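# Seat the blue-taped glass flask in a shaker clamp

## Task

Put the glass flask carrying blue tape into an unoccupied clamp on the shaker, so that its base sits fully down in the clamp and the clamp's spring ring wraps its cone. Do not grip it hard, push hard on its rim, or rip the foil covering its mouth. At the end the other flasks must still be seated. Do not bend any clamp legs, pry spring rings off, strike a flask hard, or let a flask drop more than a few centimetres. Any of these counts as failure.

## Robot and tools

Robot: two UR7e arms, left_arm and right_arm, each with a Robotiq 140 mm two-finger gripper. The left gripper's fingers are rigid. The right gripper's fingers can fold at a hinge. Grip with the outer quarter of its pads near the tips for a normal squeeze. Deeper toward the palm it may wrap a part and squeeze harder than asked, hold a thin part loosely, or slip. Pressing its fingertips straight into a surface folds them easily, unless the fingers are fully closed.

Frames: the scene frame has its origin on the table top, midway between the nominal arm bases. +z is up, +x points out over the table, and left_arm is on the +y side. Image sides do not match these names. Actual bases: left_arm at (-0.027, +0.343, 0) m, right_arm at (+0.005, -0.342, 0) m, both turned only slightly about z. Reported hand positions, orientations (quat_wxyz) and velocities are in the scene frame. Motion offsets are along the gripper's own Hand target axes: fingers point along its +z and open and close along its y. end_effector_position is the point between the pads when closed; fingertips reach about 33 mm past it when the gap is small, 9 mm when fully open.

The row: every motion command is a row of 18 numbers, each in [-1, 1], always for both arms. Order: left dx, dy, dz, rx, ry, rz, left gripper position, force_limit, speed, then the same nine for the right arm. The six pose numbers are an offset, not a pose. They count from that arm's Hand target when the action or move begins, in its own axes. 1.0 equals 0.6 m for dx, dy, dz, or 180 degrees; rx, ry, rz form one rotation vector. All six at 0 re-asks for the current Hand target. Sending the same offset again moves further. Every step the orientation is clipped to within 32 degrees of the measured one.

Gripper numbers are settings, not offsets. position: +1 fully open (140 mm), about -0.8 pads touch, -1 closes until blocked. force_limit: about 14 N at -1, 40 N at 0, 58 N at +1 for a slow close. speed: about 30 mm/s at -1 up to 250 at +1; faster closing squeezes much harder. Both start at +1. To leave a gripper unchanged, repeat its last three numbers; a 0 is a real command. To grip harder, raise force_limit and nudge position (-1 to -0.98); to soften, reopen and close slowly.

Tools:
execute_actions(actions, cameras): actions is a list of actions; each action is up to 15 rows, one per 1/30 s step, the last row held to fill 15 steps. All rows of an action count from that action's start pose. An empty list returns state and all camera images.
move(target, speed, blend, stop_force, zero, blocking, cameras): target is one 18-number row or a list of up to 15 rows, all offsets from the same starting Hand targets. Paths are straight and all end together, capped at 10 s. speed is in m/s, 0.002 to 3.6, default 0.25 (turning up to twice that in rad/s). blend in m rounds corners of a list. stop_force, 3 to 120 N, ends an arm's path when its wrist sensor feels that much push against the motion; do not rely on it to notice light pushes, tipping parts, or while the gripper rotates. zero (default true) re-zeroes before the move. blocking=false returns early but cannot be combined with stop_force. Moves do not avoid obstacles; avoid paths passing near an arm's own base.
wait(seconds 0 to 10), stop() to brake a running move, zoom_image(camera, region [x0,y0,x1,y1] in pixels, max 504x504), zero_wrist_force(arm), read_manual(section), finished_scene(scene = current scene number; irreversible).
Cameras: cam_high (fixed, behind), cam_left_wrist, cam_right_wrist, each 896x504.

Results: joint states, Hand target (last commanded pose after clipping; the next offsets count from it), end_effector_position and quat, Wrist force/torque in the gripper's axes (with a peak line), Wrist depth as a 7x7 grid of distances, Tool commands, position_measured in counts (3 open, 230 pads met), and object_status: 0 moving, 1 blocked while opening, 2 blocked while closing (a grip), 3 reached target or pads met. Check for 2 after closing. The move line reports its ending: done, off_target, moving, held or fault; limits=paced means clipped, held means steps were withheld. A gripper often rests slightly short of its target; send the remainder as an offset.

Avoid: arms are stiff, so aiming even a little past a firm contact can trigger a fault. Net force near 150 N on an arm, or contact torque at a joint limit (136 N m large joints, 25.4 N m wrists), halts that arm for 10 s. Hitting or pressing between the two arms can end the task; the clearance check does not fully prevent this. Motors heating to 85 °C lock the arm for 30 to 60 s or more; avoid long stretched holds and pushes toward unreachable poses. Move slowly near glass, use small stop_force when seating the flask, grip gently, keep objects on the table, do not release a moving part, and expect occasional small disturbances to loose objects.

Each tool is called in YAML: its name, and indented under it one key for each argument.

## Session

execute_actions:
  actions: []

Scene clock: 0.00 s.
left_arm: end_effector_position=(+0.4934, +0.8636, +0.2747) position_measured=3 object_status=3 end_effector_quat_wxyz=(+0.097, +0.913, +0.019, +0.396) | right_arm: end_effector_position=(+0.3487, -0.4803, +0.2915) position_measured=3 object_status=3 end_effector_quat_wxyz=(-0.509, +0.136, +0.789, -0.316)
Joint positions: left_arm=[0.848 -1.174 1.475 -2.335 -2.298 3.807] | right_arm=[-0.272 -1.118 1.302 -0.536 -2.185 0.517]
Joint velocities: within noise
Joint torques (N m): no reading
Motor temperatures (°C): left_arm=[32 32 24 32 30 33] | right_arm=[28 27 25 29 37 30]
Wrist force (N): no reading
Wrist torque (N m): no reading
Wrist force, peak (N): no reading
Wrist depth (mm): cam_left_wrist=[1501 1603 1753 - - - 732 / 1397 1537 1603 - - - 693 / 1313 1412 1435 - - - - / 1262 120 1368 - - 133 119 / - 112 1281 - - 134 112 / - 1121 1198 - - - 98 / - 1084 1112 - - - 421] | cam_right_wrist=[- 2161 2707 1785 1621 363 346 / - 3422 2281 2070 1785 425 369 / 2933 3004 2219 2088 1987 1653 392 / - 123 2392 2346 2106 133 - / - 114 3041 2260 1772 124 - / - 107 2514 2019 - 361 - / - 2832 2219 1699 390 326 -]
Hand target: left_arm +0.4934, +0.8636, +0.2747; +0.097, +0.913, +0.019, +0.396 | right_arm +0.3487, -0.4803, +0.2915; -0.509, +0.136, +0.789, -0.316
Tool commands: left_gripper/position=+1.0 left_gripper/force_limit=+1.0 left_gripper/speed=+1.0 right_gripper/position=+1.0 right_gripper/force_limit=+1.0 right_gripper/speed=+1.0

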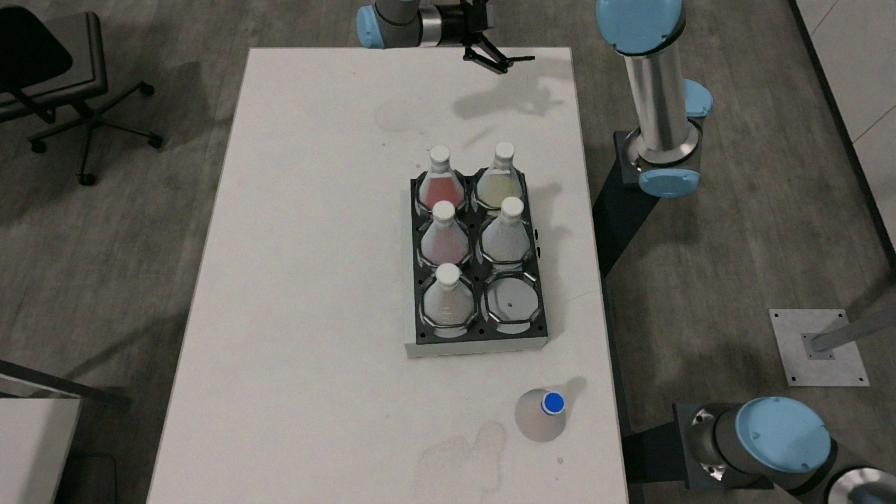

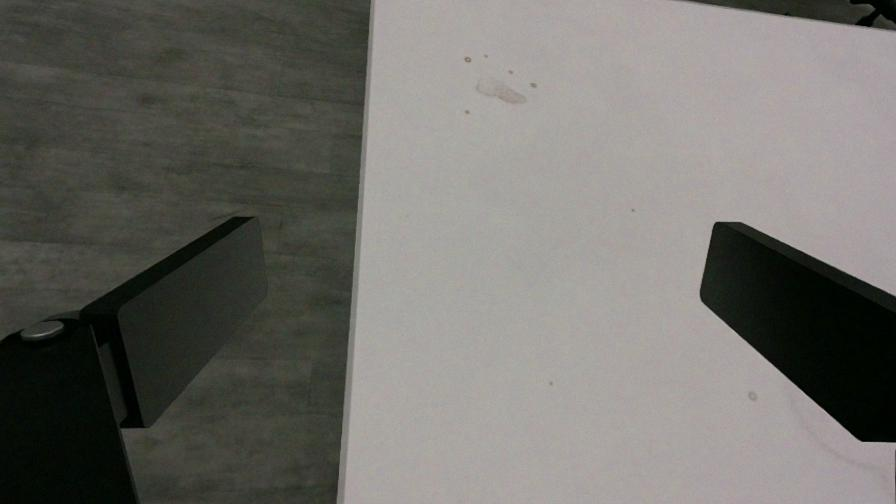

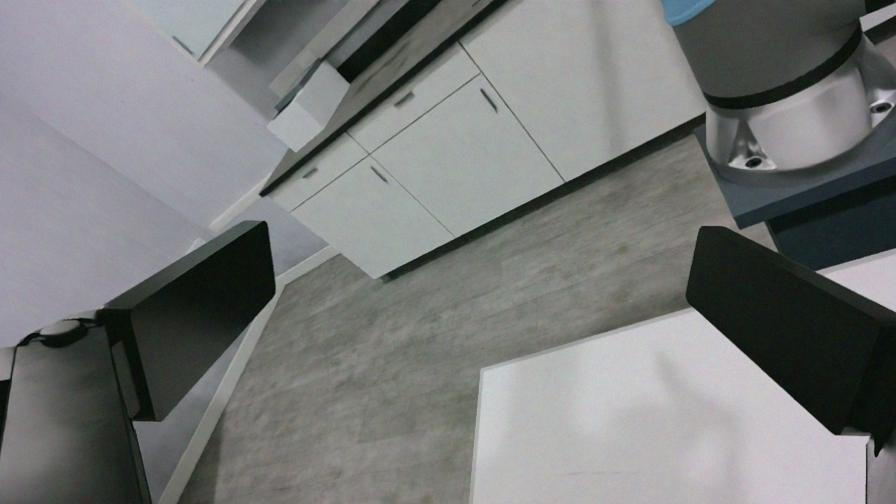

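zoom_image:
  camera: "cam_high"
  region: [390, 130, 630, 370]

zoom_image:
  camera: "cam_high"
  region: [490, 360, 610, 460]

zoom_image:
  camera: "cam_high"
  region: [460, 250, 570, 350]

Scaled by 2.100 from the camera's 896x504 image, which has a finer 1280x720 frame.

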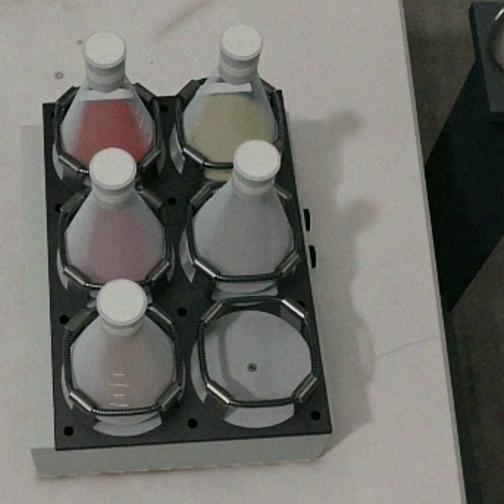

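Scaled by 4.200 from the camera's 896x504 image, which has a finer 1280x720 frame.

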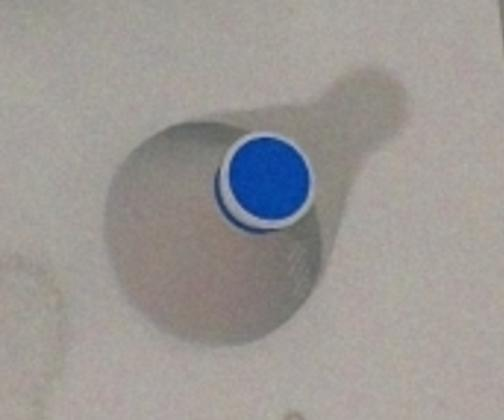

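Scaled by 4.582 from the camera's 896x504 image, which has a finer 1280x720 frame.

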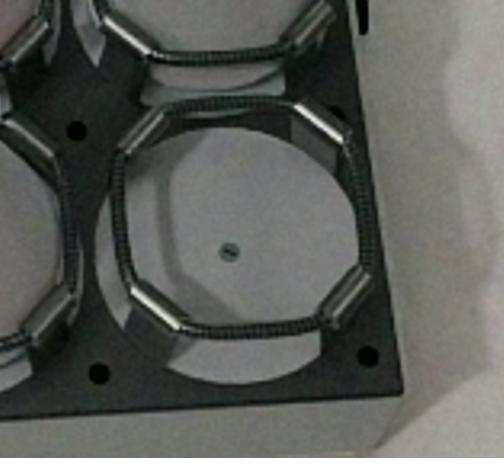

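move:
  target: [-0.28148, 0.54316, -0.04785, -0.4013, 0.0764, 0.2780, 1, 1, 1, 0,0,0,0,0,0,1,1,1]
  speed: 0.3
  cameras: ["all"]

Scene clock: 162.33 s.
left_arm: end_effector_position=(+0.3429, +0.5299, +0.2351) position_measured=3 object_status=3 end_effector_quat_wxyz=(+0.431, +0.561, -0.561, +0.430) | right_arm: end_effector_position=(+0.3487, -0.4803, +0.2915) position_measured=3 object_status=3 end_effector_quat_wxyz=(-0.509, +0.136, +0.789, -0.316)
Joint positions: left_arm=[0.664 -1.106 1.457 -0.744 -2.4 5.986] | right_arm=[-0.272 -1.118 1.302 -0.536 -2.185 0.517]
Joint torques (N m): left_arm=[-0.97 -51.1 -33.38 -0.92 -0.86 1.12] | right_arm=[1.06 -45.14 -20.53 0.94 -0.35 0.05]
Wrist force (N): left_arm=[0.2 0.4 -0.5] | right_arm=[-0.2 -0.1 0.1]
Wrist torque (N m): left_arm=[-0.16 -0.08 0.18] | right_arm=[-0.03 0.04 0.00]
Wrist force, peak (N): left_arm=[0.2 0.5 1.0] | right_arm=[0.3 -0.5 -0.3]
Wrist depth (mm): cam_left_wrist=[4019 4214 730 3393 785 730 1893 / 3225 - 486 495 923 2587 2041 / - - - 374 - 2561 1964 / - 119 572 - - 142 365 / - 112 - - - 142 112 / - 98 - - - 1451 98 / - 338 - - - 568 -] | cam_right_wrist=[- 2200 1852 1747 1600 358 346 / - - 2180 1910 1811 425 378 / - - 2302 2106 2070 512 397 / - 122 2678 2392 1925 133 349 / - 114 3570 2124 1735 132 - / - 107 2566 1910 423 361 - / - 2865 2488 1687 387 327 -]
Hand target: left_arm +0.3429, +0.5299, +0.2351; +0.431, +0.561, -0.561, +0.430 | right_arm +0.3487, -0.4803, +0.2915; -0.509, +0.136, +0.789, -0.316
Off the commanded pose: left_arm 0.000 m, 0 deg | right_arm 0.000 m, 0 deg.
move: done
camera_calibration:
cam_left_wrist: T_world_to_cam=[[-0.999848, -0.0162388, 0.00636289, 0.360699], [-0.0144923, 0.570575, -0.821118, -0.0950325], [0.00970342, -0.821085, -0.570724, 0.708037], [0, 0, 0, 1]] pos_world=[0.352396, 0.641439, 0.323765]

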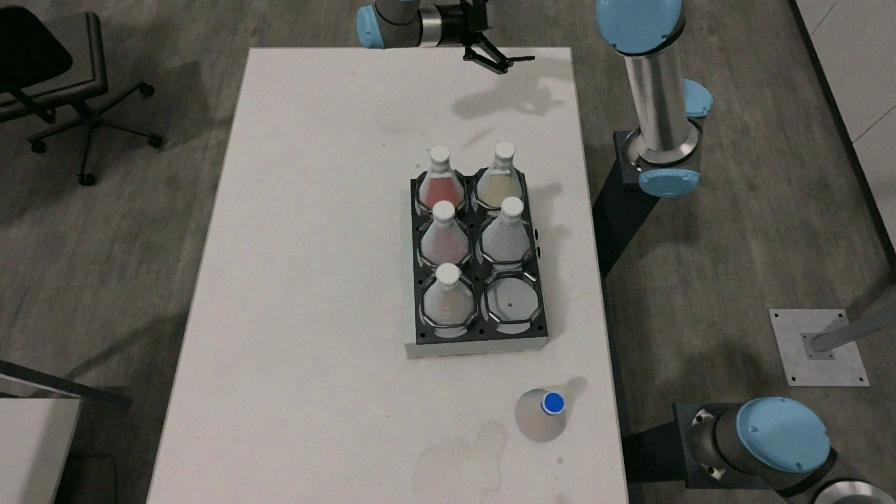

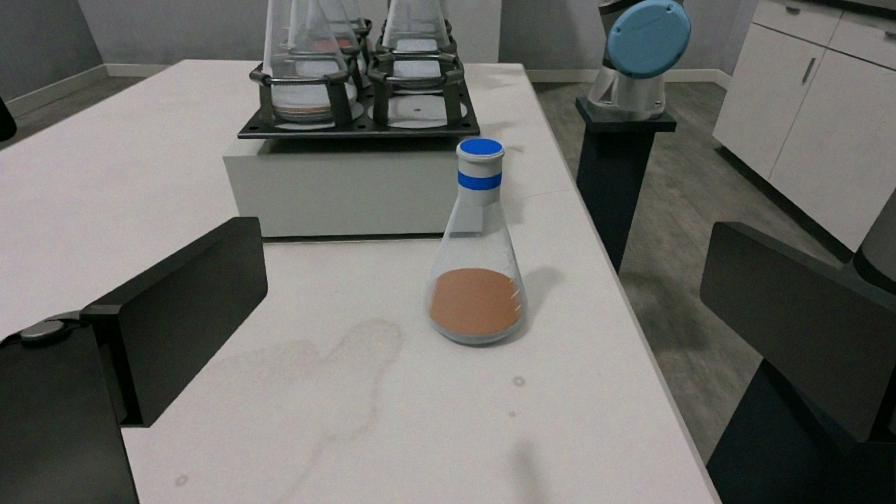

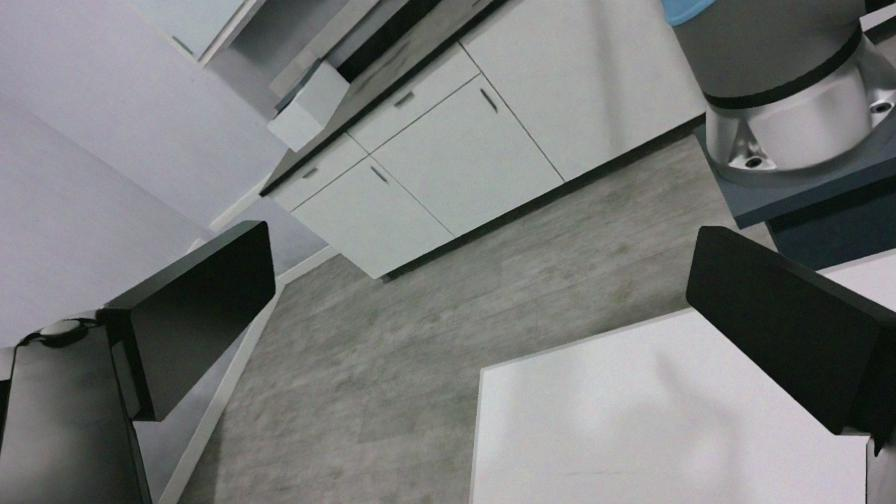

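zoom_image:
  camera: "cam_left_wrist"
  region: [400, 120, 560, 360]

zoom_image:
  camera: "cam_left_wrist"
  region: [220, 0, 500, 250]

Scaled by 2.100 from the camera's 896x504 image, which has a finer 1280x720 frame.

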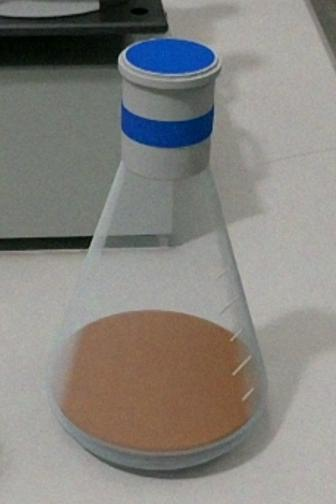

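Scaled by 1.800 from the camera's 896x504 image, which has a finer 1280x720 frame.

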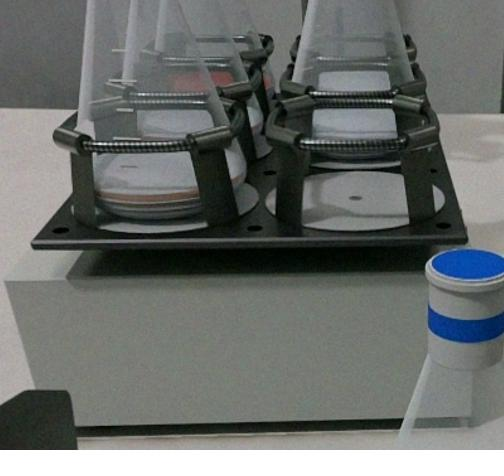

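move:
  target: [0.0137, 0.0215, 0.2643, 0, -0.08333, 0, 1, 1, 1, 0,0,0,0,0,0,1,1,1]
  speed: 0.25
  cameras: ["cam_high", "cam_left_wrist"]

Scene clock: 261.57 s.
left_arm: end_effector_position=(+0.3299, +0.3747, +0.2021) position_measured=3 object_status=3 end_effector_quat_wxyz=(+0.354, +0.612, -0.612, +0.353) end_effector_velocity=(+0.001, +0.000, +0.000) end_effector_angular_velocity=(+0.002, -0.003, +0.000) | right_arm: end_effector_position=(+0.3487, -0.4803, +0.2915) position_measured=3 object_status=3 end_effector_quat_wxyz=(-0.509, +0.136, +0.789, -0.316)
Joint positions: left_arm=[0.373 -1.54 1.996 -1.421 -2.488 5.429] | right_arm=[-0.272 -1.118 1.302 -0.536 -2.185 0.517]
Joint velocities: left_arm=[-0.002 -0.001 0.001 -0.006 -0.001 -0.004] | right_arm=[within noise]
Joint torques (N m): left_arm=[-7.67 -31.6 -15.84 -3.25 -2.94 -1.81] | right_arm=[1.38 -44.86 -20.86 1.15 -0.46 0.03]
Wrist force (N): left_arm=[0.0 0.3 -0.4] | right_arm=[0.3 0.1 -0.3]
Wrist torque (N m): left_arm=[-0.06 -0.02 0.07] | right_arm=[0.03 -0.07 0.00]
Wrist force, peak (N): left_arm=[-0.6 0.4 -3.5] | right_arm=[-0.2 -0.6 -0.2]
Wrist depth (mm): cam_left_wrist=[- 324 336 - - 2252 2025 / - 348 350 - - 2214 1866 / - 373 - 215 - 1719 1730 / - 119 - - - 142 1583 / - 111 - - - 133 112 / - 314 - 305 - 1333 98 / - 305 - - - 488 -] | cam_right_wrist=[- 2003 2070 1760 1569 362 346 / - 2369 2346 1825 1747 1676 374 / - - 2281 2142 2003 1760 397 / - 123 3079 2392 1895 133 334 / - 114 3118 2161 1676 132 - / - 114 2540 1910 424 361 - / - 2800 2142 1687 383 326 -]
Hand target: left_arm +0.3299, +0.3746, +0.2021; +0.354, +0.612, -0.612, +0.353 | right_arm +0.3487, -0.4803, +0.2915; -0.509, +0.136, +0.789, -0.316
Off the commanded pose: left_arm 0.000 m, 0 deg | right_arm 0.000 m, 0 deg.
move: done
camera_calibration:
cam_left_wrist: T_world_to_cam=[[-0.999858, -0.0167454, 0.00170668, 0.346499], [-0.0138925, 0.763736, -0.645379, -0.141879], [0.0095037, -0.645311, -0.763861, 0.535082], [0, 0, 0, 1]] pos_world=[0.339393, 0.459455, 0.316571]
Images, in order (width x height): cam_high 896x504, cam_left_wrist 896x504.

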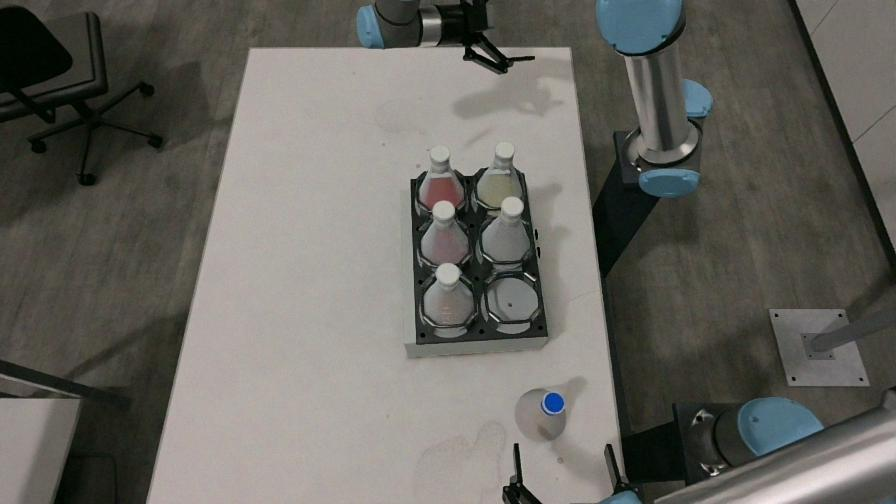

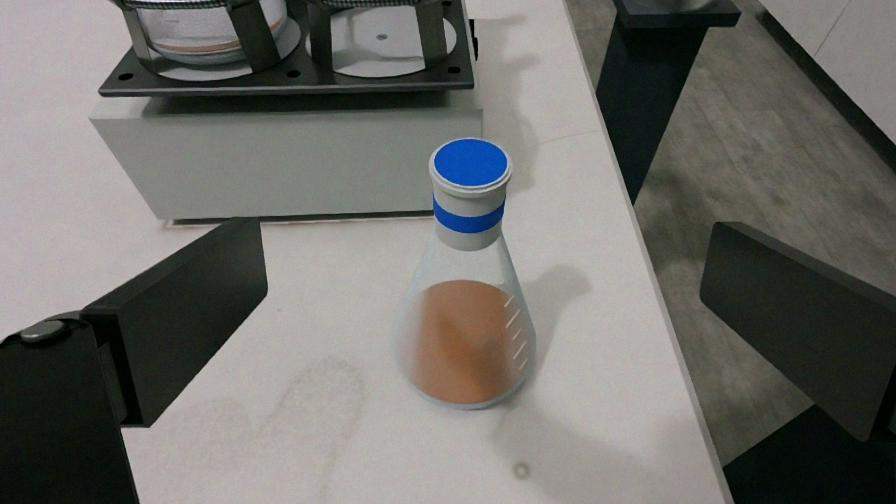

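zoom_image:
  camera: "cam_left_wrist"
  region: [380, 120, 560, 420]

zoom_image:
  camera: "cam_high"
  region: [480, 370, 680, 504]

Scaled by 1.680 from the camera's 896x504 image, which has a finer 1280x720 frame.

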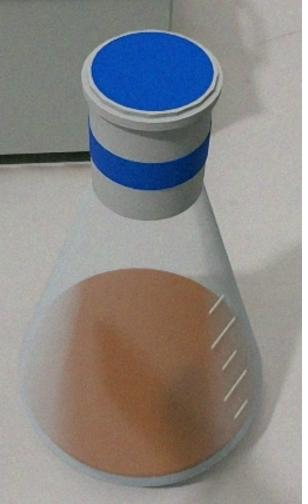

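Scaled by 2.520 from the camera's 896x504 image, which has a finer 1280x720 frame.

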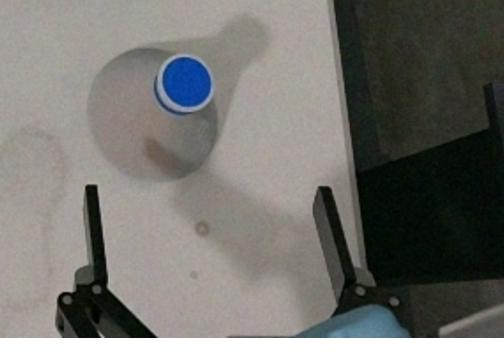

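move:
  target: [0.001, -0.001, 0.1622, 0, 0, 0, 0.0, -1, 0, 0,0,0,0,0,0,1,1,1]
  speed: 0.1
  cameras: ["cam_high", "cam_left_wrist"]

Scene clock: 308.67 s.
left_arm: end_effector_position=(+0.3304, +0.2900, +0.1539) position_measured=129 object_status=3 end_effector_quat_wxyz=(+0.354, +0.612, -0.612, +0.353) | right_arm: end_effector_position=(+0.3487, -0.4803, +0.2915) position_measured=3 object_status=3 end_effector_quat_wxyz=(-0.509, +0.136, +0.789, -0.316)
Joint positions: left_arm=[0.182 -1.584 2.251 -1.877 -2.578 5.132] | right_arm=[-0.272 -1.118 1.302 -0.536 -2.185 0.517]
Joint torques (N m): left_arm=[1.69 -26.5 -31.15 -3.55 -1.18 -0.37] | right_arm=[0.05 -45.1 -21.74 1.22 -0.41 -0.15]
Wrist force (N): left_arm=[0.1 0.5 -0.3] | right_arm=[-0.1 -0.3 -0.2]
Wrist torque (N m): left_arm=[-0.01 -0.10 0.07] | right_arm=[-0.07 0.00 0.00]
Wrist force, peak (N): left_arm=[0.0 0.2 -1.8] | right_arm=[-0.1 -0.7 0.0]
Wrist depth (mm): cam_left_wrist=[241 241 - 246 - 682 2057 / 255 230 235 236 - 1950 1921 / - - - 137 - 1719 1719 / - - 118 122 128 1484 1468 / - 93 90 130 294 86 93 / - - - 251 - - 75 / - - - 234 235 - -] | cam_right_wrist=[- 2142 2219 1723 1569 362 346 / - - 2219 1852 1785 1653 371 / - - 2260 2142 1987 1772 390 / - 122 2514 2678 1910 142 - / - 114 3118 2142 1687 124 - / - 114 2540 1940 423 353 - / - 2898 2161 1735 397 328 -]
Hand target: left_arm +0.3305, +0.2900, +0.1539; +0.354, +0.612, -0.612, +0.353 | right_arm +0.3487, -0.4803, +0.2915; -0.509, +0.136, +0.789, -0.316
Off the commanded pose: left_arm 0.000 m, 0 deg | right_arm 0.000 m, 0 deg.
move: done
camera_calibration:
cam_left_wrist: T_world_to_cam=[[-0.999858, -0.0167572, 0.00184759, 0.345629], [-0.0139925, 0.763735, -0.645378, -0.108257], [0.00940367, -0.645312, -0.763861, 0.443636], [0, 0, 0, 1]] pos_world=[0.339893, 0.374755, 0.268371]
Images, in order (width x height): cam_high 896x504, cam_left_wrist 896x504.

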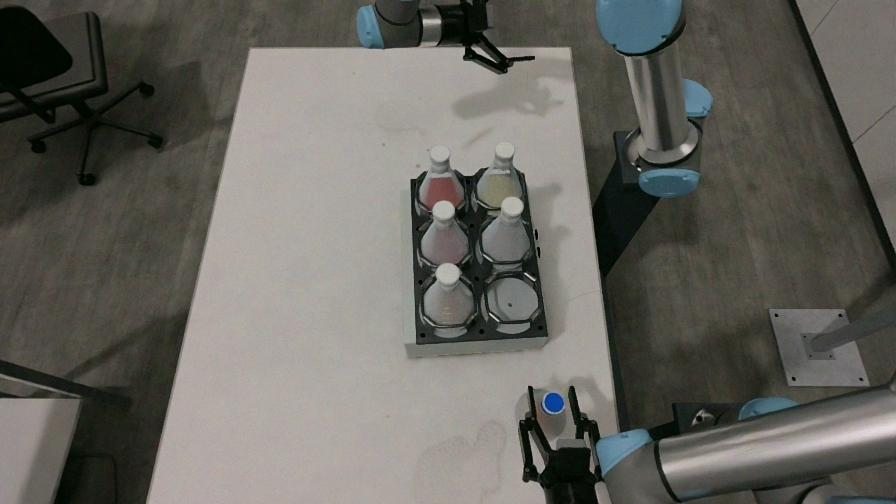

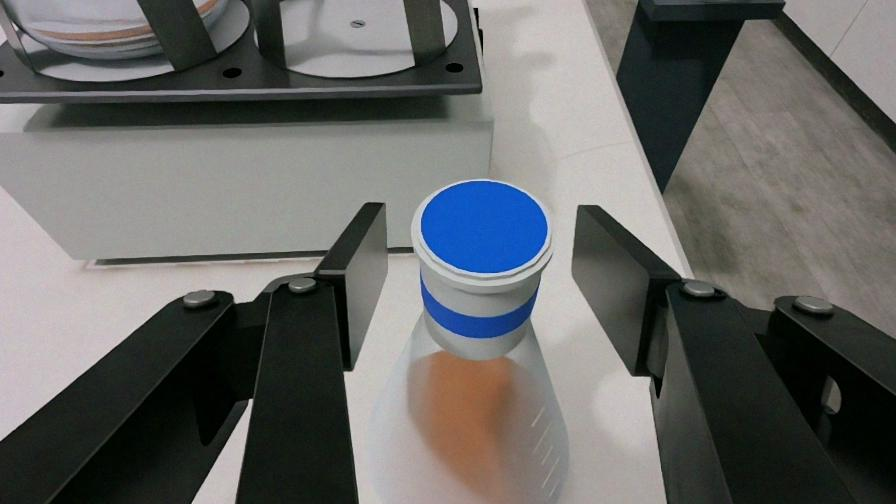

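execute_actions:
  actions:
    - [[0,0,0,0,0,0,-1,-0.9,-1,0,0,0,0,0,0,1,1,1]]
    - [[0,0,0,0,0,0,-1,-0.9,-1,0,0,0,0,0,0,1,1,1]]
    - [[0,0,0,0,0,0,-1,-0.9,-1,0,0,0,0,0,0,1,1,1]]
  cameras: ["cam_left_wrist"]

Scene clock: 327.23 s.
left_arm: end_effector_position=(+0.3305, +0.2900, +0.1539) position_measured=175 object_status=2 end_effector_quat_wxyz=(+0.354, +0.612, -0.612, +0.353) | right_arm: end_effector_position=(+0.3487, -0.4803, +0.2915) position_measured=3 object_status=3 end_effector_quat_wxyz=(-0.509, +0.136, +0.789, -0.316)
Joint positions: left_arm=[0.182 -1.584 2.251 -1.877 -2.578 5.132] | right_arm=[-0.272 -1.118 1.302 -0.536 -2.185 0.517]
Joint torques (N m): left_arm=[-4.95 -25 -28.89 -0.86 -0.88 1.16] | right_arm=[0.68 -45.09 -22.16 1.22 -0.46 0.01]
Wrist force (N): left_arm=[2.2 -0.6 -1.7] | right_arm=[-0.2 -0.2 -0.3]
Wrist torque (N m): left_arm=[-0.06 -0.13 0.07] | right_arm=[-0.04 0.03 0.00]
Wrist force, peak (N): left_arm=[2.3 -0.6 -1.9] | right_arm=[-0.1 -0.6 0.3]
Wrist depth (mm): cam_left_wrist=[236 242 250 247 - 680 1921 / - 232 240 234 - 1777 1935 / - - - 274 - 1675 1501 / - - - 118 117 1484 1501 / 317 - 85 126 112 86 1319 / - - - - - - 74 / - - - 231 - - 71] | cam_right_wrist=[- 2464 2621 1711 1699 362 342 / - - 2200 1852 1825 425 374 / - - 2240 2281 2036 476 400 / - 122 2933 2369 1881 142 - / - 114 3199 2161 1676 124 - / - 99 2439 1852 433 358 - / - - 2142 1687 391 332 -]
Hand target: left_arm +0.3305, +0.2900, +0.1539; +0.354, +0.612, -0.612, +0.353 | right_arm +0.3487, -0.4803, +0.2915; -0.509, +0.136, +0.789, -0.316
Off the commanded pose: left_arm 0.000 m, 0 deg | right_arm 0.000 m, 0 deg.
Step readings (end_effector_position of left_arm | right_arm):
0: (+0.3305, +0.2900, +0.1539) | (+0.3487, -0.4803, +0.2915)
1: (+0.3305, +0.2900, +0.1539) | (+0.3487, -0.4803, +0.2915)
2: (+0.3305, +0.2900, +0.1539) | (+0.3487, -0.4803, +0.2915)
4: (+0.3305, +0.2900, +0.1539) | (+0.3487, -0.4803, +0.2915)
8: (+0.3305, +0.2900, +0.1539) | (+0.3487, -0.4803, +0.2915)
15: (+0.3305, +0.2900, +0.1539) | (+0.3487, -0.4803, +0.2915)
16: (+0.3305, +0.2900, +0.1539) | (+0.3487, -0.4803, +0.2915)
17: (+0.3305, +0.2900, +0.1539) | (+0.3487, -0.4803, +0.2915)
19: (+0.3305, +0.2900, +0.1539) | (+0.3487, -0.4803, +0.2915)
23: (+0.3305, +0.2900, +0.1539) | (+0.3487, -0.4803, +0.2915)
30: (+0.3305, +0.2900, +0.1539) | (+0.3487, -0.4803, +0.2915)
31: (+0.3305, +0.2900, +0.1539) | (+0.3487, -0.4803, +0.2915)
32: (+0.3305, +0.2900, +0.1539) | (+0.3487, -0.4803, +0.2915)
34: (+0.3305, +0.2900, +0.1539) | (+0.3487, -0.4803, +0.2915)
38: (+0.3305, +0.2900, +0.1539) | (+0.3487, -0.4803, +0.2915)
45: (+0.3305, +0.2900, +0.1539) | (+0.3487, -0.4803, +0.2915)
camera_calibration:
cam_left_wrist: T_world_to_cam=[[-0.999857, -0.01681, 0.00163033, 0.345707], [-0.0138926, 0.763735, -0.64538, -0.108225], [0.00960369, -0.64531, -0.76386, 0.443643], [0, 0, 0, 1]] pos_world=[0.339893, 0.374755, 0.268471]
Images, in order (width x height): cam_left_wrist 896x504.

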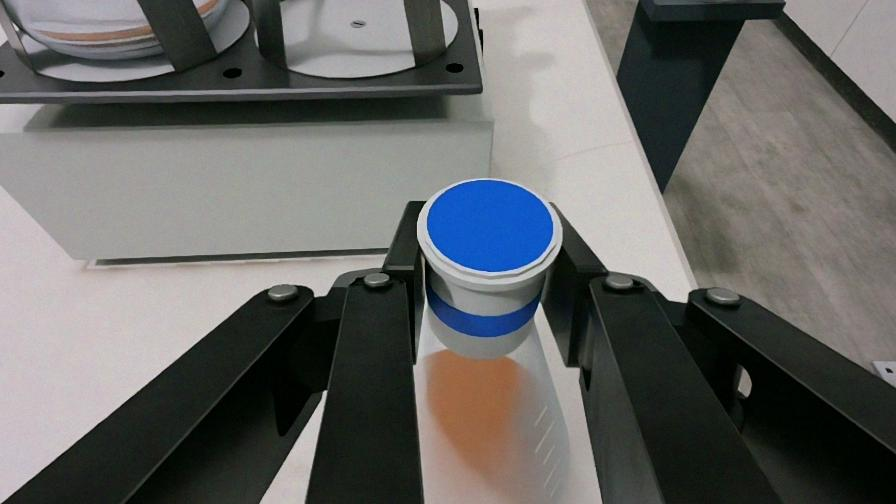

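move:
  target: [0.0433, 0, -0.025, 0, 0, 0, -1, -0.9, -1, 0,0,0,0,0,0,1,1,1]
  speed: 0.06
  cameras: ["cam_left_wrist"]

Scene clock: 356.43 s.
left_arm: end_effector_position=(+0.3306, +0.2900, +0.1840) position_measured=175 object_status=2 end_effector_quat_wxyz=(+0.354, +0.612, -0.612, +0.353) | right_arm: end_effector_position=(+0.3487, -0.4803, +0.2915) position_measured=3 object_status=3 end_effector_quat_wxyz=(-0.509, +0.136, +0.789, -0.316)
Joint positions: left_arm=[0.182 -1.636 2.206 -1.78 -2.578 5.132] | right_arm=[-0.272 -1.118 1.302 -0.536 -2.185 0.517]
Joint torques (N m): left_arm=[-0.32 -12.63 -10.13 -4.17 -2.54 1.77] | right_arm=[0.51 -44.85 -21.45 1.34 -0.4 -0.07]
Wrist force (N): left_arm=[-2.7 0.4 1.5] | right_arm=[-0.2 -0.1 0.0]
Wrist torque (N m): left_arm=[-0.03 -0.04 0.07] | right_arm=[-0.02 0.04 0.00]
Wrist force, peak (N): left_arm=[-3.9 0.5 2.1] | right_arm=[-0.4 -0.5 -0.2]
Wrist depth (mm): cam_left_wrist=[231 269 305 253 2666 670 1950 / 260 259 264 260 - 1950 1935 / 278 277 - 132 429 1696 1742 / - - - 118 118 1443 1528 / 337 - 85 126 126 86 1333 / - - - - - - - / - - - 231 - - 71] | cam_right_wrist=[- 1955 2800 1747 1579 362 348 / - - 2240 1866 1785 410 373 / - - 2302 2106 2019 1466 392 / - 123 2737 2392 1895 142 - / - 114 3375 2180 1621 132 - / - 114 2593 1940 428 362 - / - 2933 2003 1723 383 325 -]
Hand target: left_arm +0.3305, +0.2900, +0.1839; +0.354, +0.612, -0.612, +0.353 | right_arm +0.3487, -0.4803, +0.2915; -0.509, +0.136, +0.789, -0.316
Off the commanded pose: left_arm 0.000 m, 0 deg | right_arm 0.000 m, 0 deg.
move: done
camera_calibration:
cam_left_wrist: T_world_to_cam=[[-0.999858, -0.0167864, 0.00134851, 0.345833], [-0.0136927, 0.763737, -0.645382, -0.0889306], [0.00980375, -0.645309, -0.763859, 0.466489], [0, 0, 0, 1]] pos_world=[0.339993, 0.374755, 0.298471]
Images, in order (width x height): cam_left_wrist 896x504.

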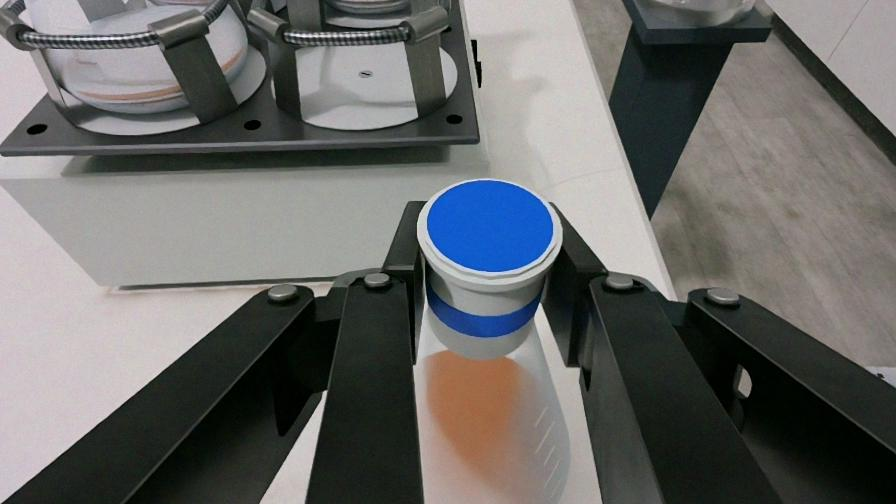

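move:
  target: [0.3031, 0, -0.175, 0, 0, 0, -1, -0.9, -1, 0,0,0,0,0,0,1,1,1]
  speed: 0.15
  cameras: ["cam_left_wrist", "cam_high"]

Scene clock: 374.63 s.
left_arm: end_effector_position=(+0.3307, +0.2900, +0.3938) position_measured=175 object_status=2 end_effector_quat_wxyz=(+0.354, +0.612, -0.612, +0.353) | right_arm: end_effector_position=(+0.3487, -0.4803, +0.2915) position_measured=3 object_status=3 end_effector_quat_wxyz=(-0.509, +0.136, +0.789, -0.316)
Joint positions: left_arm=[0.182 -1.783 1.766 -1.193 -2.578 5.132] | right_arm=[-0.272 -1.118 1.302 -0.536 -2.185 0.517]
Joint torques (N m): left_arm=[8.5 -17.52 -25.84 -1.7 -2.51 -1.31] | right_arm=[0.89 -44.61 -21.86 1.51 -0.49 -0.26]
Wrist force (N): left_arm=[-2.6 0.5 1.3] | right_arm=[-0.2 0.1 -0.1]
Wrist torque (N m): left_arm=[-0.03 -0.08 0.06] | right_arm=[0.02 0.05 0.00]
Wrist force, peak (N): left_arm=[-5.2 0.6 2.9] | right_arm=[0.1 -0.6 0.1]
Wrist depth (mm): cam_left_wrist=[2721 2488 495 3629 2639 549 2010 / 1880 - - - 840 612 2090 / - 320 518 155 1921 1964 1866 / - 444 441 118 118 - 1802 / - - 85 122 111 86 1564 / - - - - - - 74 / - - - 230 - - 71] | cam_right_wrist=[- 2281 2540 1735 1610 362 347 / - - 2219 1881 1747 425 370 / - - 2324 2106 2053 1735 395 / - 122 3375 2369 1838 142 - / - 114 3158 2124 1676 132 - / - 2968 2464 1910 428 377 - / - 2933 2088 1653 369 316 -]
Hand target: left_arm +0.3306, +0.2900, +0.3939; +0.354, +0.612, -0.612, +0.353 | right_arm +0.3487, -0.4803, +0.2915; -0.509, +0.136, +0.789, -0.316
Off the commanded pose: left_arm 0.000 m, 0 deg | right_arm 0.000 m, 0 deg.
move: done
camera_calibration:
cam_left_wrist: T_world_to_cam=[[-0.999859, -0.0167337, 0.00156577, 0.34552], [-0.0137926, 0.763737, -0.64538, 0.0465694], [0.00960373, -0.64531, -0.76386, 0.626891], [0, 0, 0, 1]] pos_world=[0.340093, 0.374755, 0.508371]
Images, in order (width x height): cam_high 896x504, cam_left_wrist 896x504.

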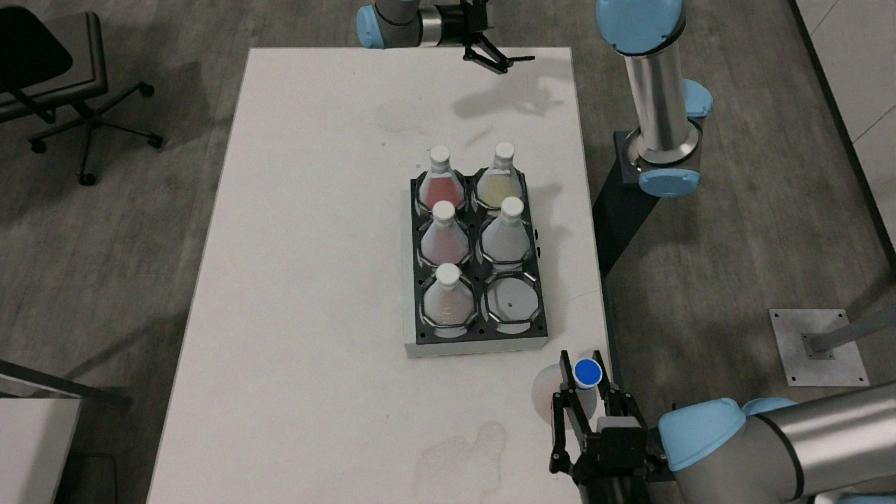

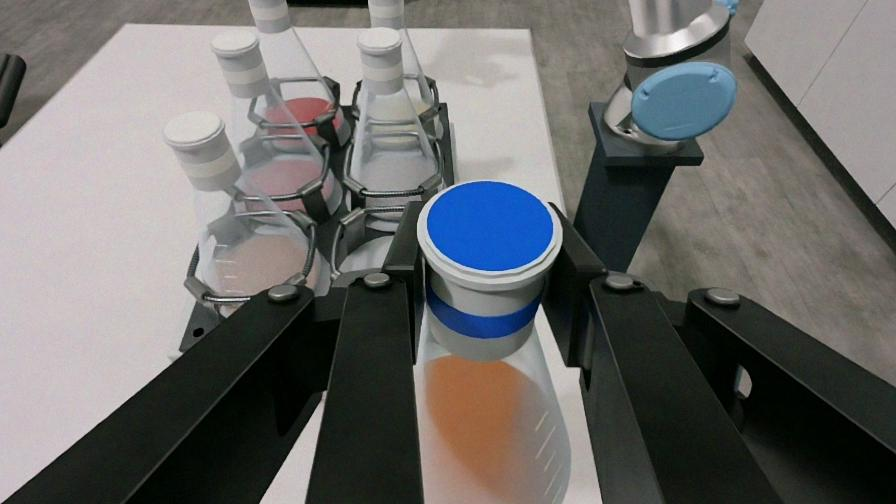

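move:
  target: [0.1517, -0.1073, 0.2627, 0, 0, 0, -1, -0.9, -1, 0,0,0,0,0,0,1,1,1]
  speed: 0.12
  cameras: ["cam_left_wrist", "cam_high"]

Scene clock: 425.17 s.
left_arm: end_effector_position=(+0.3950, +0.1080, +0.3939) position_measured=175 object_status=2 end_effector_quat_wxyz=(+0.354, +0.612, -0.612, +0.353) | right_arm: end_effector_position=(+0.3487, -0.4803, +0.2915) position_measured=3 object_status=3 end_effector_quat_wxyz=(-0.509, +0.136, +0.789, -0.316)
Joint positions: left_arm=[-0.277 -1.752 1.929 -2.136 -2.571 4.259] | right_arm=[-0.272 -1.118 1.302 -0.536 -2.185 0.517]
Joint torques (N m): left_arm=[-3.07 -21.33 -13.66 -4.15 -4.1 -0.93] | right_arm=[1.14 -44.61 -23 1.68 -0.45 -0.15]
Wrist force (N): left_arm=[-2.5 0.4 1.5] | right_arm=[0.1 -0.2 0.0]
Wrist torque (N m): left_arm=[-0.05 -0.07 0.06] | right_arm=[-0.04 -0.03 0.00]
Wrist force, peak (N): left_arm=[-3.7 1.2 -0.5] | right_arm=[-0.3 -0.5 -0.2]
Wrist depth (mm): cam_left_wrist=[2613 2871 2779 2809 2693 2613 392 / 1643 - 354 353 2750 475 432 / - - - 130 1814 656 447 / - - 392 119 121 753 1765 / - - 85 128 111 86 1613 / - - - 248 - - 74 / - - - 232 - - 71] | cam_right_wrist=[- 2324 2124 1747 1579 362 346 / - - 2200 1895 1852 1747 372 / - 3422 2240 2200 2088 - 396 / - 123 3375 2302 1895 133 - / - 114 3285 2142 - 124 - / - 114 2621 - 453 362 - / - 2832 2070 1653 387 316 -]
Hand target: left_arm +0.3950, +0.1080, +0.3939; +0.354, +0.612, -0.612, +0.353 | right_arm +0.3487, -0.4803, +0.2915; -0.509, +0.136, +0.789, -0.316
Off the commanded pose: left_arm 0.000 m, 0 deg | right_arm 0.000 m, 0 deg.
move: done
camera_calibration:
cam_left_wrist: T_world_to_cam=[[-0.999859, -0.0167337, 0.00156577, 0.406765], [-0.0137926, 0.763737, -0.64538, 0.186456], [0.00960373, -0.64531, -0.76386, 0.508827], [0, 0, 0, 1]] pos_world=[0.404393, 0.192755, 0.508371]
Images, in order (width x height): cam_high 896x504, cam_left_wrist 896x504.

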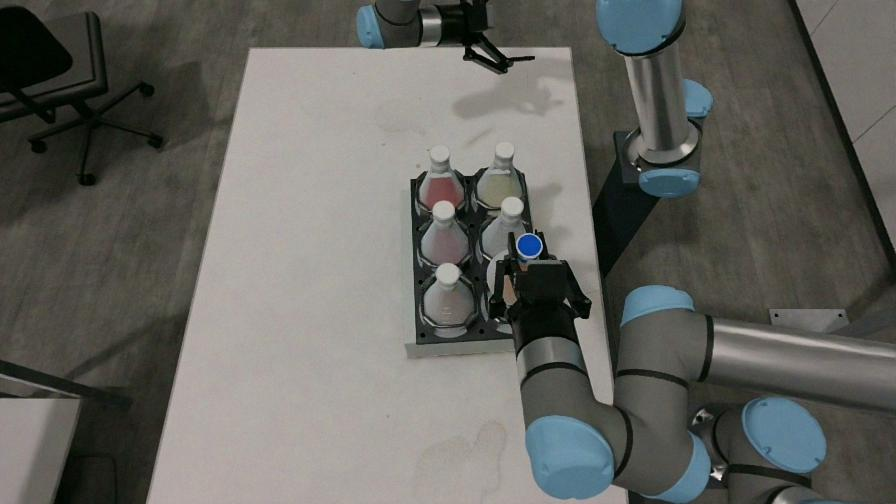

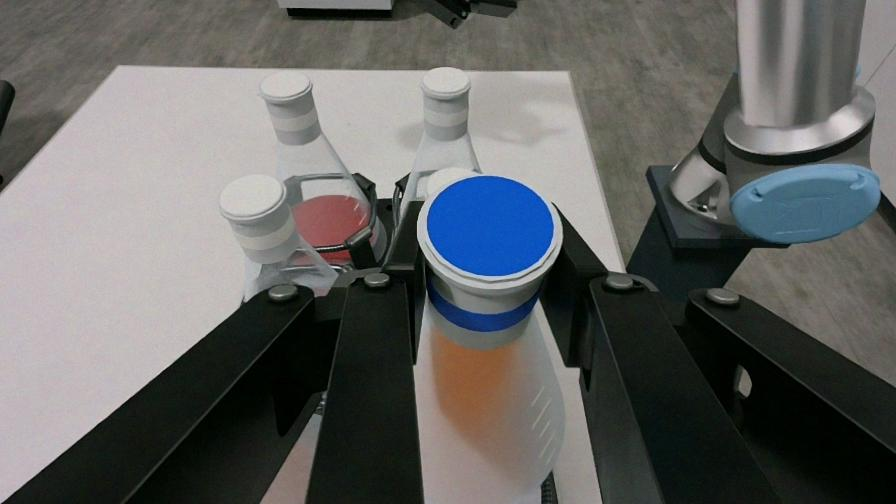

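zoom_image:
  camera: "cam_high"
  region: [400, 190, 600, 360]

zoom_image:
  camera: "cam_left_wrist"
  region: [300, 340, 620, 504]

Scaled by 2.520 from the camera's 896x504 image, which has a finer 1280x720 frame.

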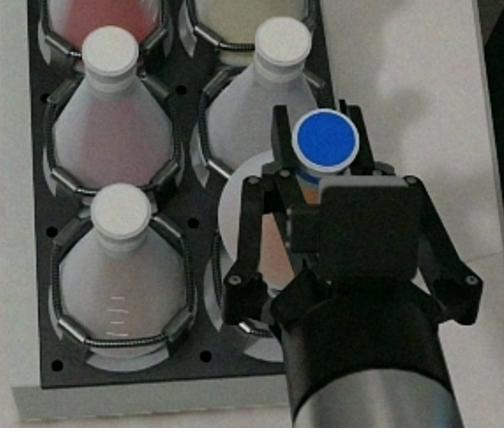

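Scaled by 1.575 from the camera's 896x504 image, which has a finer 1280x720 frame.

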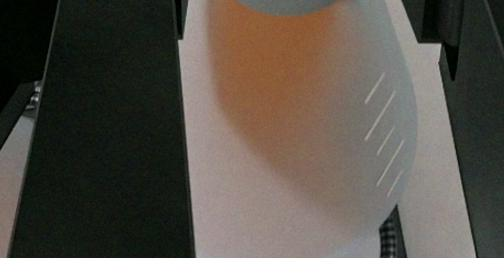

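move:
  target: [-0.0849, -0.0025, 0.0529, 0, 0, 0, -1, -0.9, -1, 0,0,0,0,0,0,1,1,1]
  speed: 0.02
  stop_force: 5
  cameras: ["cam_left_wrist", "cam_high"]

Scene clock: 436.33 s.
left_arm: end_effector_position=(+0.3962, +0.1062, +0.3416) position_measured=175 object_status=2 end_effector_quat_wxyz=(+0.354, +0.612, -0.612, +0.353) | right_arm: end_effector_position=(+0.3487, -0.4803, +0.2915) position_measured=3 object_status=3 end_effector_quat_wxyz=(-0.509, +0.136, +0.789, -0.316)
Joint positions: left_arm=[-0.281 -1.715 2.038 -2.287 -2.569 4.252] | right_arm=[-0.272 -1.118 1.302 -0.536 -2.185 0.517]
Joint torques (N m): left_arm=[8.95 -28.32 -39.91 -5.2 -4.37 1.4] | right_arm=[0.7 -44.38 -22.78 1.88 -0.36 -0.21]
Wrist force (N): left_arm=[-2.8 0.5 1.2] | right_arm=[0.1 -0.3 0.0]
Wrist torque (N m): left_arm=[-0.02 -0.03 0.12] | right_arm=[-0.06 -0.02 0.00]
Wrist force, peak (N): left_arm=[5.6 1.7 -1.6] | right_arm=[-0.3 -0.5 -0.3]
Wrist depth (mm): cam_left_wrist=[3148 2666 2512 327 2779 2214 385 / - 230 - 236 2090 605 401 / - 235 428 138 2124 633 442 / - - 374 120 120 792 1675 / 157 162 85 122 124 86 1528 / - - - - - - 74 / - - - 226 - - 71] | cam_right_wrist=[- 2898 2161 1723 1559 361 346 / - - 2219 1866 1785 426 370 / 2621 - 2200 2106 2003 458 395 / - 122 2593 2464 1798 133 - / - 114 3079 2464 1676 132 - / - 114 2593 2019 440 362 - / - 3004 2281 1665 395 330 -]
Hand target: left_arm +0.3962, +0.1062, +0.3416; +0.354, +0.612, -0.612, +0.353 (not the last commanded pose) | right_arm +0.3487, -0.4803, +0.2915; -0.509, +0.136, +0.789, -0.316
Off the commanded pose: left_arm 0.008 m, 0 deg | right_arm 0.000 m, 0 deg.
move: contact (left_arm)
camera_calibration:
cam_left_wrist: T_world_to_cam=[[-0.999858, -0.0167454, 0.00170668, 0.408055], [-0.0138925, 0.763736, -0.645379, 0.154136], [0.0095037, -0.645311, -0.763861, 0.467745], [0, 0, 0, 1]] pos_world=[0.405693, 0.190955, 0.456071]
Images, in order (width x height): cam_high 896x504, cam_left_wrist 896x504.

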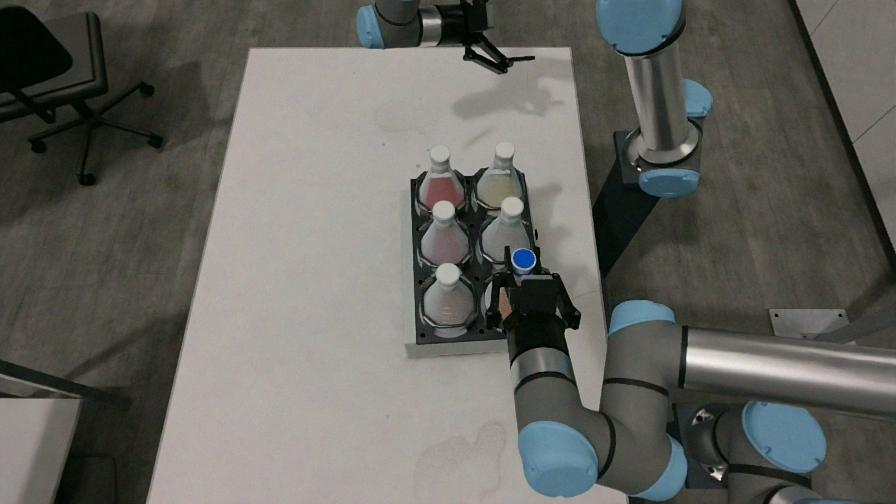

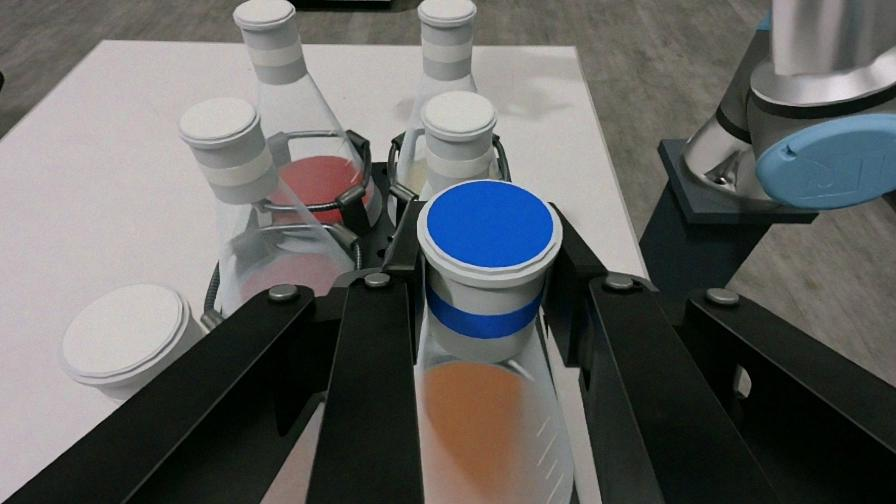

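move:
  target:
    - [0.0018, 0.0028, 0.0032, 0, 0, 0, -1, -0.9, -1, 0,0,0,0,0,0,1,1,1]
    - [-0.0271, 0.0028, 0.0199, 0, 0, 0, -1, -0.9, -1, 0,0,0,0,0,0,1,1,1]
  speed: 0.01
  stop_force: 5

Scene clock: 453.30 s.
left_arm: end_effector_position=(+0.3945, +0.1040, +0.3352) position_measured=177 object_status=2 end_effector_quat_wxyz=(+0.354, +0.612, -0.612, +0.353) | right_arm: end_effector_position=(+0.3487, -0.4803, +0.2915) position_measured=3 object_status=3 end_effector_quat_wxyz=(-0.509, +0.136, +0.789, -0.316)
Joint positions: left_arm=[-0.287 -1.713 2.055 -2.316 -2.567 4.242] | right_arm=[-0.272 -1.118 1.302 -0.536 -2.185 0.517]
Joint torques (N m): left_arm=[4.72 -26.02 -36.53 -1.71 -0.33 1.27] | right_arm=[0.4 -43.74 -23.93 1.92 -0.44 -0.31]
Wrist force (N): left_arm=[1.3 0.4 0.1] | right_arm=[0.0 -0.3 0.1]
Wrist torque (N m): left_arm=[-0.04 -0.11 0.11] | right_arm=[-0.06 -0.01 0.00]
Wrist force, peak (N): left_arm=[3.9 0.3 -0.8] | right_arm=[-0.6 -0.2 0.0]
Wrist depth (mm): cam_left_wrist=[2750 2750 2465 324 2512 2561 384 / - 227 - 226 2419 583 401 / - 236 423 136 - 636 440 / - 351 350 118 117 - 1742 / 151 154 85 126 124 86 1546 / - - - 253 - - 74 / - - - 236 - - 71] | cam_right_wrist=[- 2003 2324 1711 1579 363 344 / - - 2219 1852 1772 424 372 / 3199 - 2281 2124 2036 1653 403 / - 122 3079 2415 1852 133 - / - 114 3079 2180 1665 132 - / - 114 2488 1925 418 363 - / - 3041 2106 1687 391 326 -]
Hand target: left_arm +0.3945, +0.1040, +0.3352; +0.354, +0.612, -0.612, +0.353 (not the last commanded pose) | right_arm +0.3487, -0.4803, +0.2915; -0.509, +0.136, +0.789, -0.316
Off the commanded pose: left_arm 0.014 m, 0 deg | right_arm 0.000 m, 0 deg.
move: contact (left_arm); path passed 1 of 2 targets

move:
  target: [-0.0208, 0, 0.0140, 0, 0, 0, -1, -0.9, -1, 0,0,0,0,0,0,1,1,1]
  speed: 0.01
  stop_force: 14
  zero: false
  cameras: ["cam_left_wrist", "cam_high"]

Scene clock: 466.87 s.
left_arm: end_effector_position=(+0.3946, +0.1038, +0.3321) position_measured=178 object_status=2 end_effector_quat_wxyz=(+0.354, +0.612, -0.612, +0.353) | right_arm: end_effector_position=(+0.3487, -0.4803, +0.2915) position_measured=3 object_status=3 end_effector_quat_wxyz=(-0.509, +0.136, +0.789, -0.316)
Joint positions: left_arm=[-0.288 -1.71 2.061 -2.326 -2.567 4.241] | right_arm=[-0.272 -1.118 1.302 -0.536 -2.185 0.517]
Joint torques (N m): left_arm=[7.91 -22.19 -31.85 -0.94 -0.63 1.28] | right_arm=[0.48 -43.38 -23.84 1.96 -0.36 -0.33]
Wrist force (N): left_arm=[5.7 -1.8 -1.9] | right_arm=[0.1 0.1 -0.1]
Wrist torque (N m): left_arm=[0.04 -0.14 0.33] | right_arm=[0.02 -0.02 0.00]
Wrist force, peak (N): left_arm=[12.9 -3.3 -4.4] | right_arm=[-0.3 -0.3 -0.4]
Wrist depth (mm): cam_left_wrist=[- 2397 2488 322 3393 - 383 / 751 223 - 226 2442 602 399 / - 245 403 234 1893 624 430 / - 375 366 125 123 710 1633 / 144 151 89 138 122 86 1537 / - - - 270 - - 73 / - - - 223 - - 70] | cam_right_wrist=[- 2281 3041 1772 1579 362 347 / - 3199 2142 1785 1798 1676 373 / - - 2219 2142 2003 1735 394 / 2800 122 3519 2464 1811 132 - / - 114 3118 2106 1653 132 - / - 3079 2593 1955 425 363 - / - 2933 2142 1747 380 326 -]
Hand target: left_arm +0.3946, +0.1038, +0.3321; +0.354, +0.612, -0.612, +0.353 (not the last commanded pose) | right_arm +0.3487, -0.4803, +0.2915; -0.509, +0.136, +0.789, -0.316
Off the commanded pose: left_arm 0.012 m, 0 deg | right_arm 0.000 m, 0 deg.
move: contact (left_arm)
camera_calibration:
cam_left_wrist: T_world_to_cam=[[-0.99986, -0.0167089, 0.0012853, 0.406512], [-0.0135913, 0.763648, -0.64549, 0.149759], [0.00980392, -0.645417, -0.763768, 0.458813], [0, 0, 0, 1]] pos_world=[0.403992, 0.188555, 0.446572]
Images, in order (width x height): cam_high 896x504, cam_left_wrist 896x504.

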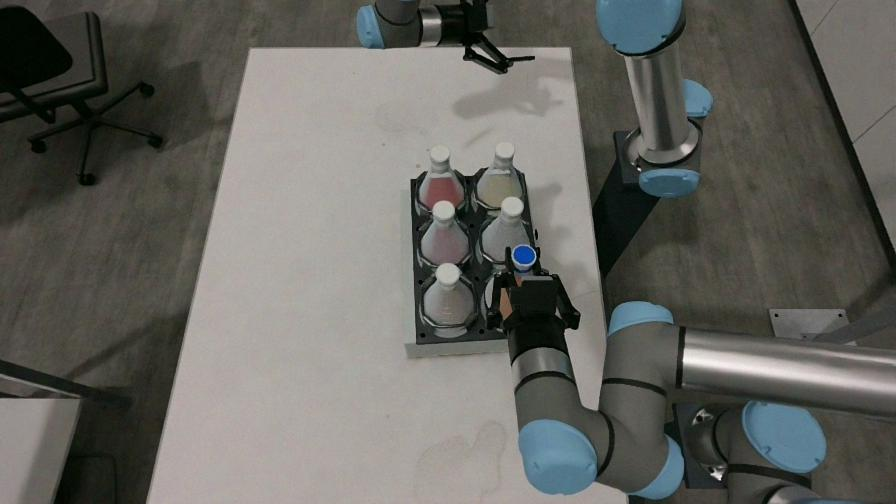

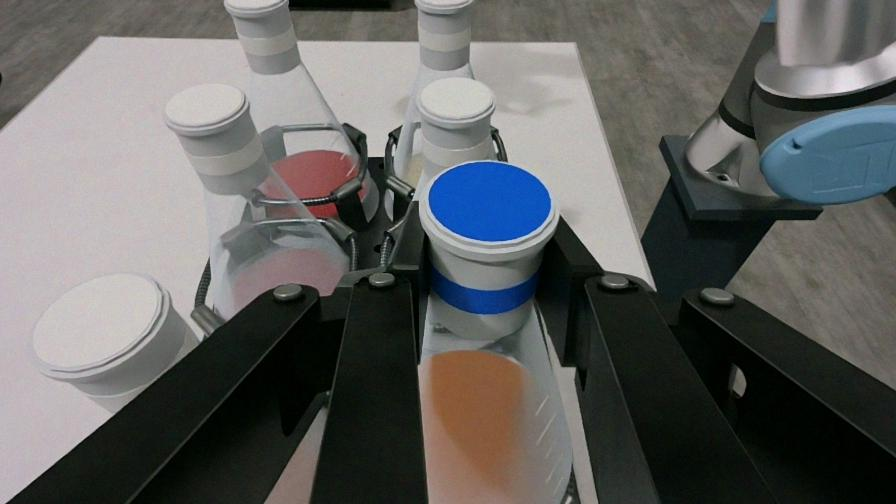

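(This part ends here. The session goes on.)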